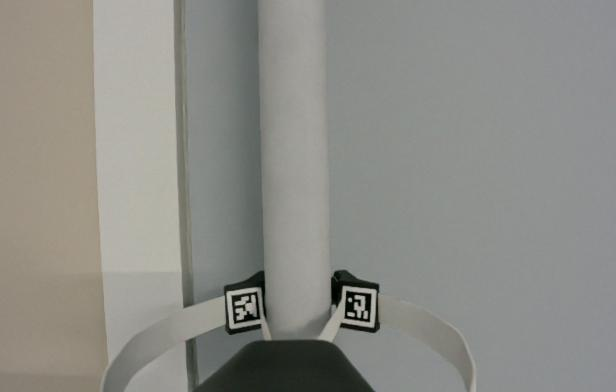

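Call:
move --blocking false --r2 '{"base": {"translate_m": -0.238, "strafe_m": -0.128}, "joints": {"wrist_yaw_rad": 0.262}, "pace": "slow", "speeds": {"wrist_yaw_rad": 0.1}, "contact_limits": {"translate_m": 0.8}}'

Call:
wait --seconds 4.5 --cameras '["r2_wrist_camera"]'

Call:
move --blocking false --r2 '{"base": {"translate_m": -0.197, "strafe_m": -0.185}, "joints": {"wrist_yaw_rad": 0.524}, "pace": "slow", "speeds": {"wrist_yaw_rad": 0.1}, "contact_limits": {"translate_m": 0.8}}'

Call:
wait --seconds 4.5 --cameras '["r2_wrist_camera", "r2_head_camera"]'

Scene clock: 671.90 s.
move: r2 moving
r1: as last shown
r1.base_tilt: forward=-1.7 right=+1.3
r1.lidar_m: 0.84 0.87 1.06 2.36 2.47 2.12 2.00 2.13 2.44 2.36 1.09 0.88
r1.servo_current: wrist_yaw_rad=52(72) wrist_pitch_rad=46(52) wrist_roll_rad=52(59) gripper_m=39(46)
r1.wrist_depth_mm: 634 640 634 634 - - - / - - - - - - - / - - - - - - - / - - - - - - - / - - - - - - - / - 193 - - 191 196 - / - 139 - 144 - - -
r2.base_odometry: x=-3.839 y=-1.300 heading=-2.976
r2.turned_by_wheels: +0.000
r2.turned_by_imu: +0.000
r2.base_tilt: forward=-0.6 right=+0.0
r2.lidar_m: 0.41 0.47 0.70 1.82 1.92 2.63 3.06 3.09 3.04 2.13 0.74 0.48
r2.base_status: translate_m moving; strafe_m moving
r2.joint_positions: lift_m=+0.920 arm_m=+0.000 wrist_yaw_rad=+0.047 wrist_pitch_rad=+0.006 wrist_roll_rad=+0.002 gripper_m=-0.033
r2.joint_status: wrist_yaw_rad moving
r2.measured_speeds: translate_m=-0.048 strafe_m=-0.026 rotate_rad=+0.002 lift_m=+0.000 arm_m=+0.000 wrist_yaw_rad=+0.098 wrist_pitch_rad=+0.000 wrist_roll_rad=+0.000
r2.motor_effort: lift_m=+20(20) arm_m=-4(4) wheel_0=-6(11) wheel_1=-10(11) wheel_2=+19(21)
r2.servo_current: wrist_yaw_rad=33(85) wrist_pitch_rad=46(46) wrist_roll_rad=59(59) gripper_m=163(163)
r2.contact_limits: translate_m 0.8
r2.hand_pose: x=+0.4631 y=-0.0738 z=+1.0962 quat_wxyz=(+1.000, +0.001, +0.003, +0.023) (m; r2's base frame)
r2.wrist_depth_mm: 273 255 241 160 237 235 232 / 273 256 244 161 238 236 234 / 276 257 244 163 240 238 235 / 277 259 247 166 242 239 236 / 281 260 249 166 242 240 238 / 283 265 186 167 180 242 240 / 285 278 253 - 246 241 240
pictures: none

Scene clock: 675.27 s.
earlier move: r2 done
r1.base_odometry: x=-1.096 y=+1.165 heading=-2.388
r1.turned_by_wheels: +0.000
r1.turned_by_imu: +0.000
r1.base_tilt: forward=-1.6 right=+1.3
r1.lidar_m: 0.93 0.90 1.10 2.37 2.44 2.11 2.01 2.12 2.45 2.36 1.07 0.90
r1.base_status: not commanded
r1.joint_positions: lift_m=+0.750 arm_m=+0.000 wrist_yaw_rad=+0.002 wrist_pitch_rad=+0.002 wrist_roll_rad=+1.568 gripper_m=+0.120
r1.joint_status: not commanded
r1.measured_speeds: all 0
r1.motor_effort: lift_m=+23(23) arm_m=-4(4) wheel_0=-2(3) wheel_1=-2(2) wheel_2=-1(1)
r1.servo_current: wrist_yaw_rad=52(72) wrist_pitch_rad=39(52) wrist_roll_rad=46(65) gripper_m=46(52)
r1.hand_pose: x=+0.4595 y=-0.0868 z=+0.9272 quat_wxyz=(+0.708, +0.706, +0.001, +0.000) (m; r1's base frame)
r1.wrist_depth_mm: - - - - - 1863 1336 / - 854 842 866 - - - / - - - - - - - / - - - - - - - / - - - - - - - / - 194 - - 191 196 - / - 138 - 145 - - -
r2.base_odometry: x=-3.637 y=-1.144 heading=-2.975
r2.turned_by_wheels: +0.001
r2.turned_by_imu: +0.004
r2.base_tilt: forward=-0.6 right=+0.1
r2.lidar_m: 0.41 0.74 0.98 1.97 2.07 2.77 2.76 2.89 2.91 2.77 0.99 0.55
r2.base_status: done
r2.joint_positions: lift_m=+0.920 arm_m=+0.000 wrist_yaw_rad=+0.274 wrist_pitch_rad=+0.006 wrist_roll_rad=+0.002 gripper_m=-0.033
r2.joint_status: all done
r2.measured_speeds: all 0
r2.motor_effort: lift_m=+20(21) arm_m=-4(5) wheel_0=+3(12) wheel_1=-7(12) wheel_2=+19(22)
r2.servo_current: wrist_yaw_rad=72(111) wrist_pitch_rad=39(59) wrist_roll_rad=52(59) gripper_m=150(163)
r2.contact_limits: translate_m 0.8
r2.hand_pose: x=+0.4722 y=-0.0062 z=+1.0962 quat_wxyz=(+0.991, +0.001, +0.003, +0.136) (m; r2's base frame)
r2.wrist_depth_mm: - - 242 165 236 233 229 / - - 243 165 237 234 231 / - - 246 164 239 236 233 / - - 246 166 240 236 235 / - - 249 167 240 238 236 / - - 182 167 180 240 237 / - - 253 - 244 239 239
wait: 3.37 of 4.5 s (r2 has come to rest)
pictures: r2_wrist_camera
Images, in order (width x height): r2_wrist_camera 616x392.

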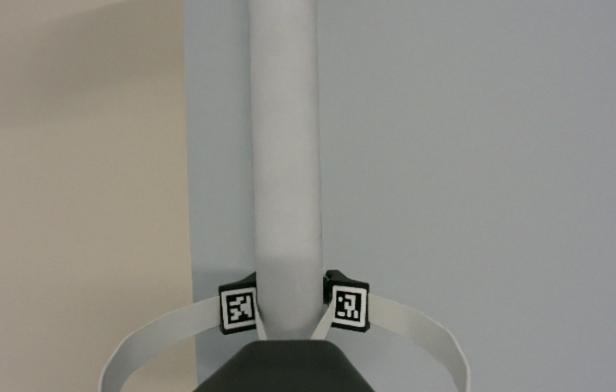

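Scene clock: 675.77 s.
move: r2 moving
r1: as last shown
r1.lidar_m: 0.94 0.90 1.07 2.36 2.46 2.10 2.02 2.12 2.44 2.34 1.09 0.91
r1.motor_effort: lift_m=+23(23) arm_m=-4(4) wheel_0=-2(2) wheel_1=-2(2) wheel_2=-1(1)
r1.servo_current: wrist_yaw_rad=33(72) wrist_pitch_rad=39(52) wrist_roll_rad=39(65) gripper_m=39(46)
r1.wrist_depth_mm: - - - - - 1808 1336 / - 866 866 866 - - - / - - - - - - - / - - - - - - - / - - - - - - - / - 193 - - 191 196 - / - 139 - 145 - - -
r2.base_odometry: x=-3.629 y=-1.133 heading=-2.974
r2.turned_by_wheels: +0.001
r2.turned_by_imu: +0.001
r2.base_tilt: forward=-0.6 right=+0.0
r2.lidar_m: 0.36 0.75 1.03 1.99 2.05 2.84 2.80 2.91 2.88 2.77 0.99 0.54
r2.base_status: translate_m moving; strafe_m moving
r2.joint_positions: lift_m=+0.920 arm_m=+0.000 wrist_yaw_rad=+0.312 wrist_pitch_rad=+0.006 wrist_roll_rad=+0.002 gripper_m=-0.033
r2.joint_status: wrist_yaw_rad moving
r2.measured_speeds: translate_m=-0.038 strafe_m=-0.035 rotate_rad=-0.002 lift_m=+0.000 arm_m=+0.000 wrist_yaw_rad=+0.092 wrist_pitch_rad=+0.000 wrist_roll_rad=+0.000
r2.motor_effort: lift_m=+21(21) arm_m=-4(4) wheel_0=+5(14) wheel_1=-11(12) wheel_2=+20(24)
r2.servo_current: wrist_yaw_rad=46(78) wrist_pitch_rad=46(52) wrist_roll_rad=39(59) gripper_m=150(156)
r2.contact_limits: translate_m 0.8
r2.hand_pose: x=+0.4722 y=+0.0054 z=+1.0962 quat_wxyz=(+0.988, +0.001, +0.003, +0.155) (m; r2's base frame)
r2.wrist_depth_mm: - - 244 162 234 230 227 / - - 245 163 236 232 229 / - - 248 164 237 233 229 / - - 248 165 239 235 231 / - - 249 165 241 236 232 / - - 183 166 178 237 234 / - - 253 - 243 236 236
pictures: none

Scene clock: 679.20 s.
earlier move: r2 done
r1.base_odometry: x=-1.096 y=+1.165 heading=-2.388
r1.turned_by_wheels: +0.000
r1.turned_by_imu: +0.000
r1.base_tilt: forward=-1.6 right=+1.3
r1.lidar_m: 1.02 0.89 1.08 2.34 2.43 2.12 2.03 2.12 2.43 2.36 1.11 0.88
r1.base_status: not commanded
r1.joint_positions: lift_m=+0.750 arm_m=+0.000 wrist_yaw_rad=+0.002 wrist_pitch_rad=+0.002 wrist_roll_rad=+1.568 gripper_m=+0.120
r1.joint_status: not commanded
r1.measured_speeds: all 0
r1.motor_effort: lift_m=+23(23) arm_m=-4(4) wheel_0=-2(3) wheel_1=-2(2) wheel_2=-1(1)
r1.servo_current: wrist_yaw_rad=46(72) wrist_pitch_rad=46(52) wrist_roll_rad=52(72) gripper_m=46(46)
r1.hand_pose: x=+0.4595 y=-0.0868 z=+0.9272 quat_wxyz=(+0.708, +0.706, +0.001, +0.000) (m; r1's base frame)
r1.wrist_depth_mm: - - - - - 1808 1308 / - - - - - 1863 1308 / - - 1098 1078 - - - / - - - - - - - / - - - - - - - / - 193 - - 190 196 - / - 139 - 144 - - -
r2.base_odometry: x=-3.474 y=-0.929 heading=-2.972
r2.turned_by_wheels: +0.001
r2.turned_by_imu: +0.007
r2.base_tilt: forward=-0.7 right=+0.0
r2.lidar_m: 0.42 0.46 1.30 2.15 2.26 3.03 2.62 2.75 2.70 2.59 1.32 0.67
r2.base_status: done
r2.joint_positions: lift_m=+0.920 arm_m=+0.000 wrist_yaw_rad=+0.543 wrist_pitch_rad=+0.006 wrist_roll_rad=+0.002 gripper_m=-0.033
r2.joint_status: all done
r2.measured_speeds: all 0
r2.motor_effort: lift_m=+20(21) arm_m=-4(5) wheel_0=+18(23) wheel_1=-3(12) wheel_2=+19(24)
r2.servo_current: wrist_yaw_rad=104(117) wrist_pitch_rad=46(52) wrist_roll_rad=52(65) gripper_m=143(156)
r2.contact_limits: translate_m 0.8
r2.hand_pose: x=+0.4630 y=+0.0741 z=+1.0962 quat_wxyz=(+0.963, +0.000, +0.003, +0.268) (m; r2's base frame)
r2.wrist_depth_mm: - - 244 163 232 226 222 / - - 246 236 235 228 224 / 1756 - 247 164 235 230 225 / 1808 - 248 171 237 230 225 / 1756 - 250 171 237 232 229 / 1708 - 181 166 237 234 230 / - 136 255 - - 233 231
wait: 3.43 of 4.5 s (r2 has come to rest)
pictures: r2_head_camera, r2_wrist_camera
Images, in order (width x height): r2_head_camera 420x560, r2_wrist_camera 616x392.

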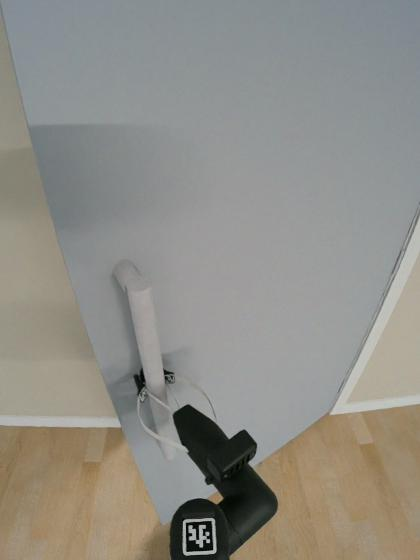

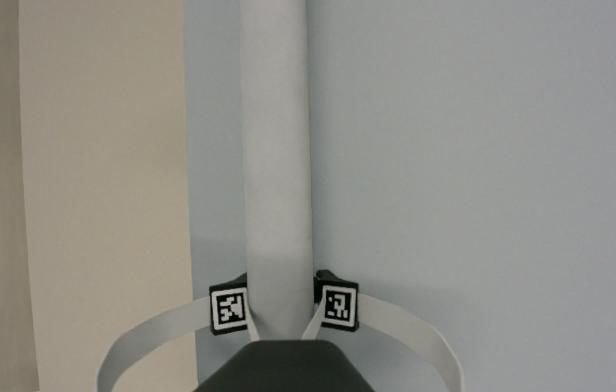

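Call:
move --blocking false --r2 '{"base": {"translate_m": -0.142, "strafe_m": -0.230}, "joints": {"wrist_yaw_rad": 0.785}, "pace": "slow", "speeds": {"wrist_yaw_rad": 0.1}, "contact_limits": {"strafe_m": 0.8}}'

Call:
wait --seconds 4.5

Call:
move --blocking false --r2 '{"base": {"translate_m": -0.078, "strafe_m": -0.259}, "joints": {"wrist_yaw_rad": 1.047}, "pace": "slow", "speeds": {"wrist_yaw_rad": 0.1}, "contact_limits": {"strafe_m": 0.8}}'

Call:
wait --seconds 4.5 --cameras '["r2_wrist_camera", "r2_head_camera"]'

Scene clock: 685.47 s.
move: r2 moving
r1: as last shown
r1.base_tilt: forward=-1.5 right=+1.3
r1.lidar_m: 1.01 0.90 1.10 2.35 2.47 2.11 2.02 2.13 2.46 2.36 1.09 0.89
r1.motor_effort: lift_m=+23(23) arm_m=-4(4) wheel_0=-2(2) wheel_1=-2(2) wheel_2=-1(1)
r1.servo_current: wrist_yaw_rad=52(72) wrist_pitch_rad=46(46) wrist_roll_rad=46(59) gripper_m=46(52)
r1.wrist_depth_mm: - - - - - 1921 1281 / - - - - - 1921 1308 / - - 1078 1060 - - - / - - - - - - - / - - - - - - - / - 194 - - 191 196 - / - 139 - 144 - - -
r2.base_odometry: x=-3.470 y=-0.917 heading=-2.970
r2.turned_by_wheels: +0.003
r2.turned_by_imu: +0.012
r2.base_tilt: forward=-0.6 right=+0.0
r2.lidar_m: 0.39 0.45 1.34 2.16 2.26 3.09 2.57 3.69 2.69 2.58 1.34 0.64
r2.base_status: translate_m moving; strafe_m moving
r2.joint_positions: lift_m=+0.920 arm_m=+0.000 wrist_yaw_rad=+0.580 wrist_pitch_rad=+0.006 wrist_roll_rad=+0.002 gripper_m=-0.033
r2.joint_status: wrist_yaw_rad moving
r2.measured_speeds: translate_m=-0.024 strafe_m=-0.047 rotate_rad=+0.010 lift_m=+0.000 arm_m=+0.000 wrist_yaw_rad=+0.122 wrist_pitch_rad=+0.000 wrist_roll_rad=+0.000
r2.motor_effort: lift_m=+20(21) arm_m=-4(4) wheel_0=+16(23) wheel_1=-7(10) wheel_2=+21(23)
r2.servo_current: wrist_yaw_rad=20(117) wrist_pitch_rad=46(52) wrist_roll_rad=39(52) gripper_m=137(143)
r2.contact_limits: strafe_m 0.8
r2.hand_pose: x=+0.4600 y=+0.0850 z=+1.0962 quat_wxyz=(+0.958, +0.000, +0.003, +0.286) (m; r2's base frame)
r2.wrist_depth_mm: - - 245 167 231 224 218 / 1808 - 247 167 233 225 220 / 1808 - 249 163 234 227 221 / 1808 - 250 167 236 228 222 / - - 252 165 236 229 224 / 1863 - 183 166 179 230 225 / - - 256 - 238 229 227
pictures: none

Scene clock: 689.97 s.
earlier move: r2 moving
r1.base_odometry: x=-1.096 y=+1.165 heading=-2.388
r1.turned_by_wheels: +0.000
r1.turned_by_imu: +0.000
r1.base_tilt: forward=-1.6 right=+1.3
r1.lidar_m: 1.05 0.89 1.07 2.35 2.46 2.13 2.01 2.12 2.43 2.35 1.08 0.90
r1.base_status: not commanded
r1.joint_positions: lift_m=+0.750 arm_m=+0.000 wrist_yaw_rad=+0.002 wrist_pitch_rad=+0.002 wrist_roll_rad=+1.568 gripper_m=+0.120
r1.joint_status: not commanded
r1.measured_speeds: all 0
r1.motor_effort: lift_m=+23(23) arm_m=-4(4) wheel_0=-2(3) wheel_1=-2(2) wheel_2=-1(1)
r1.servo_current: wrist_yaw_rad=46(72) wrist_pitch_rad=46(52) wrist_roll_rad=46(72) gripper_m=39(52)
r1.hand_pose: x=+0.4595 y=-0.0868 z=+0.9272 quat_wxyz=(+0.708, +0.706, +0.001, +0.000) (m; r1's base frame)
r1.wrist_depth_mm: - - - - - 1863 1281 / - - - - - 1863 1308 / - - - - - 1863 1229 / - - - - - - - / - - - - - - - / - 193 - - 191 196 - / - 139 - 144 - - -
r2.base_odometry: x=-3.374 y=-0.678 heading=-2.970
r2.turned_by_wheels: -0.001
r2.turned_by_imu: +0.225
r2.base_tilt: forward=-0.7 right=+0.0
r2.lidar_m: 0.46 0.38 1.90 2.39 2.72 4.57 2.53 2.78 2.36 2.07 1.14 0.60
r2.base_status: translate_m moving; strafe_m moving
r2.joint_positions: lift_m=+0.920 arm_m=+0.000 wrist_yaw_rad=+0.805 wrist_pitch_rad=+0.005 wrist_roll_rad=+0.002 gripper_m=-0.034
r2.joint_status: wrist_yaw_rad off_target (ended at +0.805, target +0.785)
r2.measured_speeds: all 0
r2.motor_effort: lift_m=+20(21) arm_m=-4(4) wheel_0=+15(28) wheel_1=-1(13) wheel_2=+10(26)
r2.servo_current: wrist_yaw_rad=130(137) wrist_pitch_rad=46(52) wrist_roll_rad=46(59) gripper_m=111(143)
r2.contact_limits: strafe_m 0.8
r2.hand_pose: x=+0.4337 y=+0.1474 z=+1.0965 quat_wxyz=(+0.920, +0.000, +0.003, +0.392) (m; r2's base frame)
r2.wrist_depth_mm: - - - 164 217 196 - / - - - 162 218 198 185 / - - - 165 220 200 186 / - - - 166 221 200 187 / - - - 166 224 202 186 / - - 182 167 180 202 189 / - - - - 222 199 190
wait: 4.50 s; no rest
pictures: none

Scene clock: 690.47 s.
earlier move: r2 done
move: r2 moving
r1: as last shown
r1.lidar_m: 1.04 0.91 1.08 2.36 2.47 2.10 2.02 2.12 2.45 2.36 1.09 0.89
r1.motor_effort: lift_m=+23(23) arm_m=-4(4) wheel_0=-2(2) wheel_1=-2(2) wheel_2=-1(1)
r1.servo_current: wrist_yaw_rad=46(65) wrist_pitch_rad=46(46) wrist_roll_rad=46(59) gripper_m=46(52)
r1.wrist_depth_mm: - - - - - 1921 1308 / - - - - - 1863 1336 / - - - - - 1808 1205 / - - - - - - - / - - - - - - - / - 193 - - 191 196 - / - 139 - 144 - - -
r2.base_odometry: x=-3.372 y=-0.666 heading=-2.968
r2.turned_by_wheels: +0.002
r2.turned_by_imu: +0.003
r2.base_tilt: forward=-0.7 right=+0.0
r2.lidar_m: 0.48 0.39 1.86 2.40 2.73 4.60 2.52 2.80 2.36 2.09 1.13 0.63
r2.base_status: translate_m moving; strafe_m moving
r2.joint_positions: lift_m=+0.920 arm_m=+0.000 wrist_yaw_rad=+0.838 wrist_pitch_rad=+0.005 wrist_roll_rad=+0.002 gripper_m=-0.034
r2.joint_status: wrist_yaw_rad moving
r2.measured_speeds: translate_m=-0.015 strafe_m=-0.046 rotate_rad=+0.001 lift_m=+0.000 arm_m=+0.000 wrist_yaw_rad=+0.104 wrist_pitch_rad=+0.000 wrist_roll_rad=+0.000
r2.motor_effort: lift_m=+20(21) arm_m=-4(4) wheel_0=+14(21) wheel_1=-11(11) wheel_2=+18(18)
r2.servo_current: wrist_yaw_rad=52(143) wrist_pitch_rad=46(46) wrist_roll_rad=59(59) gripper_m=111(124)
r2.contact_limits: strafe_m 0.8
r2.hand_pose: x=+0.4288 y=+0.1559 z=+1.0965 quat_wxyz=(+0.914, +0.000, +0.003, +0.407) (m; r2's base frame)
r2.wrist_depth_mm: - - - 165 215 195 - / - - - 162 217 195 181 / - - - 165 218 197 184 / - - - 166 220 199 185 / - - - 166 222 200 185 / - - 183 167 178 198 186 / - - - - 220 196 187
pictures: none

Scene clock: 694.20 s.
earlier move: r2 done
r1.base_odometry: x=-1.096 y=+1.165 heading=-2.388
r1.turned_by_wheels: +0.000
r1.turned_by_imu: +0.000
r1.base_tilt: forward=-1.6 right=+1.2
r1.lidar_m: 1.05 0.90 1.08 2.34 2.46 2.12 2.03 2.13 2.44 2.33 1.10 0.89
r1.base_status: not commanded
r1.joint_positions: lift_m=+0.750 arm_m=+0.000 wrist_yaw_rad=+0.002 wrist_pitch_rad=+0.002 wrist_roll_rad=+1.568 gripper_m=+0.120
r1.joint_status: not commanded
r1.measured_speeds: all 0
r1.motor_effort: lift_m=+23(23) arm_m=-3(4) wheel_0=-2(3) wheel_1=-2(2) wheel_2=-1(1)
r1.servo_current: wrist_yaw_rad=33(78) wrist_pitch_rad=39(52) wrist_roll_rad=39(65) gripper_m=46(52)
r1.hand_pose: x=+0.4595 y=-0.0868 z=+0.9272 quat_wxyz=(+0.708, +0.706, +0.001, +0.000) (m; r1's base frame)
r1.wrist_depth_mm: - - - - - 1863 1281 / - - - - - 1863 1308 / - - - - - 1921 1205 / - - - - - - - / - - - - - - - / - 193 - - 191 197 - / - 139 - 144 - - -
r2.base_odometry: x=-3.342 y=-0.410 heading=-2.969
r2.turned_by_wheels: -0.001
r2.turned_by_imu: +0.531
r2.base_tilt: forward=-0.6 right=+0.0
r2.lidar_m: 0.39 0.36 2.54 2.96 2.74 2.74 2.59 2.20 1.57 0.92 0.53 0.40
r2.base_status: done
r2.joint_positions: lift_m=+0.920 arm_m=+0.000 wrist_yaw_rad=+1.053 wrist_pitch_rad=+0.005 wrist_roll_rad=+0.002 gripper_m=-0.034
r2.joint_status: all done
r2.measured_speeds: all 0
r2.motor_effort: lift_m=+20(21) arm_m=-3(4) wheel_0=+7(28) wheel_1=-4(13) wheel_2=+10(22)
r2.servo_current: wrist_yaw_rad=39(143) wrist_pitch_rad=46(59) wrist_roll_rad=46(65) gripper_m=124(124)
r2.contact_limits: strafe_m 0.8
r2.hand_pose: x=+0.3895 y=+0.2074 z=+1.0965 quat_wxyz=(+0.864, +0.000, +0.003, +0.503) (m; r2's base frame)
r2.wrist_depth_mm: - - - 160 213 152 - / - - - 162 214 154 - / - - - 163 228 156 - / - - - 165 232 157 134 / - - - 165 234 158 134 / - - 184 167 179 151 135 / - - - - 212 140 -
wait: 3.73 of 4.5 s (r2 has come to rest)
pictures: r2_head_camera, r2_wrist_camera
Images, in order (width x height): r2_head_camera 420x560, r2_wrist_camera 616x392.

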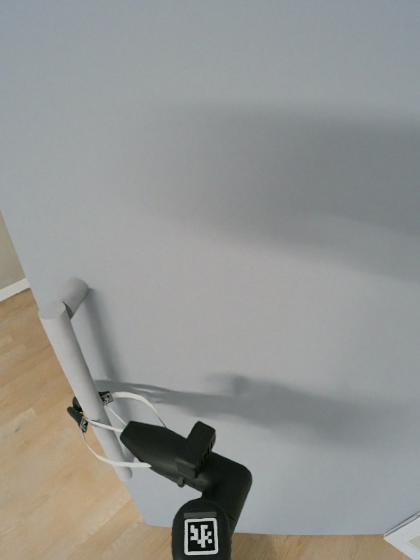

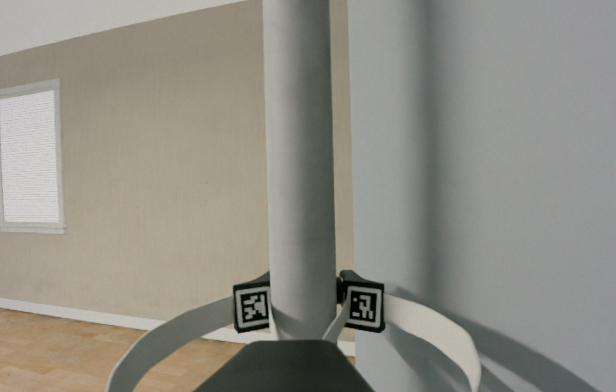

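Call:
wait --seconds 0 --cameras '["r1_head_camera", "r2_head_camera", "r2_head_right_camera", "r2_head_left_camera"]'

Scene clock: 753.20 s.
r1.base_odometry: x=-1.096 y=+1.165 heading=-2.388
r1.turned_by_wheels: +0.000
r1.turned_by_imu: +0.000
r1.base_tilt: forward=-1.6 right=+1.3
r1.lidar_m: 1.04 0.91 1.09 2.36 2.47 2.11 2.02 2.12 2.46 2.36 1.08 0.91
r1.base_status: not commanded
r1.joint_positions: lift_m=+0.750 arm_m=+0.000 wrist_yaw_rad=+0.002 wrist_pitch_rad=+0.002 wrist_roll_rad=+1.568 gripper_m=+0.120
r1.joint_status: not commanded
r1.measured_speeds: all 0
r1.motor_effort: lift_m=+23(23) arm_m=-4(4) wheel_0=-2(3) wheel_1=-2(2) wheel_2=-1(1)
r1.servo_current: wrist_yaw_rad=52(78) wrist_pitch_rad=46(52) wrist_roll_rad=39(65) gripper_m=46(52)
r1.hand_pose: x=+0.4595 y=-0.0868 z=+0.9272 quat_wxyz=(+0.708, +0.706, +0.001, +0.000) (m; r1's base frame)
r1.wrist_depth_mm: - - - - - 1863 1308 / - - - - - 1863 1308 / - - - - - 1863 1205 / - - - - - - - / - - - - - - - / - 193 - - 191 196 - / - 139 - 144 - - -
r2.base_odometry: x=-3.342 y=-0.410 heading=-2.969
r2.turned_by_wheels: +0.000
r2.turned_by_imu: +0.001
r2.base_tilt: forward=-0.6 right=+0.0
r2.lidar_m: 0.39 0.37 2.54 2.95 2.74 2.76 2.58 2.19 1.59 0.91 0.50 0.39
r2.base_status: done
r2.joint_positions: lift_m=+0.920 arm_m=+0.000 wrist_yaw_rad=+1.053 wrist_pitch_rad=+0.005 wrist_roll_rad=+0.002 gripper_m=-0.034
r2.joint_status: all done
r2.measured_speeds: all 0
r2.motor_effort: lift_m=+20(21) arm_m=-3(4) wheel_0=+7(28) wheel_1=-5(13) wheel_2=+10(22)
r2.servo_current: wrist_yaw_rad=46(143) wrist_pitch_rad=46(59) wrist_roll_rad=46(65) gripper_m=117(124)
r2.contact_limits: strafe_m 0.8
r2.hand_pose: x=+0.3895 y=+0.2074 z=+1.0965 quat_wxyz=(+0.864, +0.000, +0.003, +0.503) (m; r2's base frame)
r2.wrist_depth_mm: - - - 160 212 151 - / - - - 161 216 154 - / - - - 163 229 156 - / - - - 165 232 156 134 / - - - 166 235 158 134 / - - 185 167 179 152 135 / - - - - 212 140 -
pictures: r1_head_camera, r2_head_camera, r2_head_left_camera, r2_head_right_camera
Images, in order (width x height): r1_head_camera 420x560, r2_head_camera 420x560, r2_head_left_camera 420x672, r2_head_right_camera 420x672.

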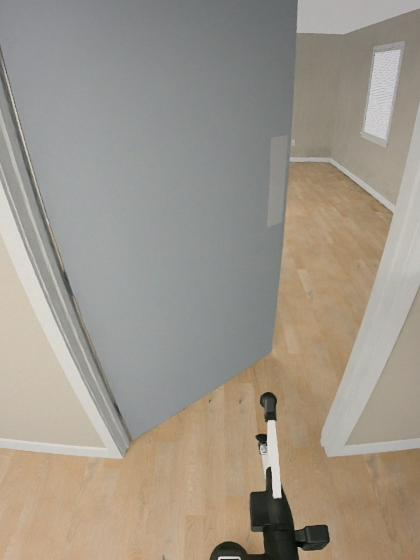

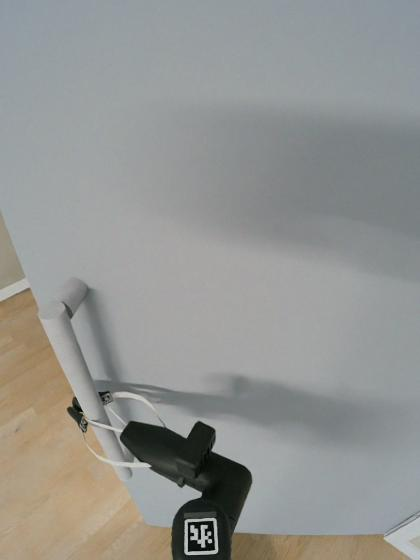

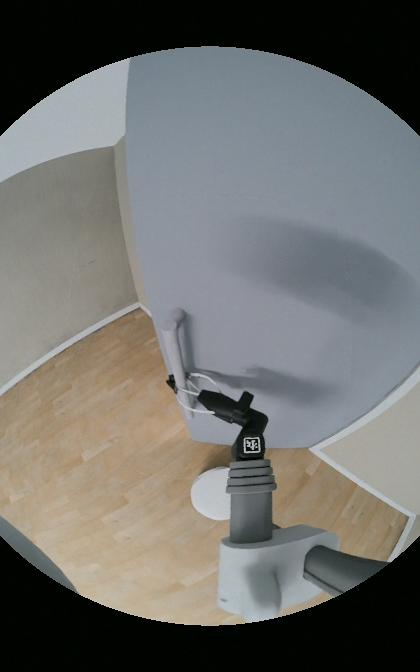

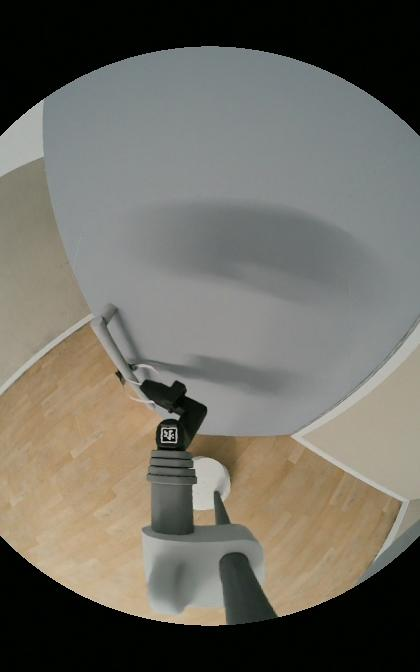

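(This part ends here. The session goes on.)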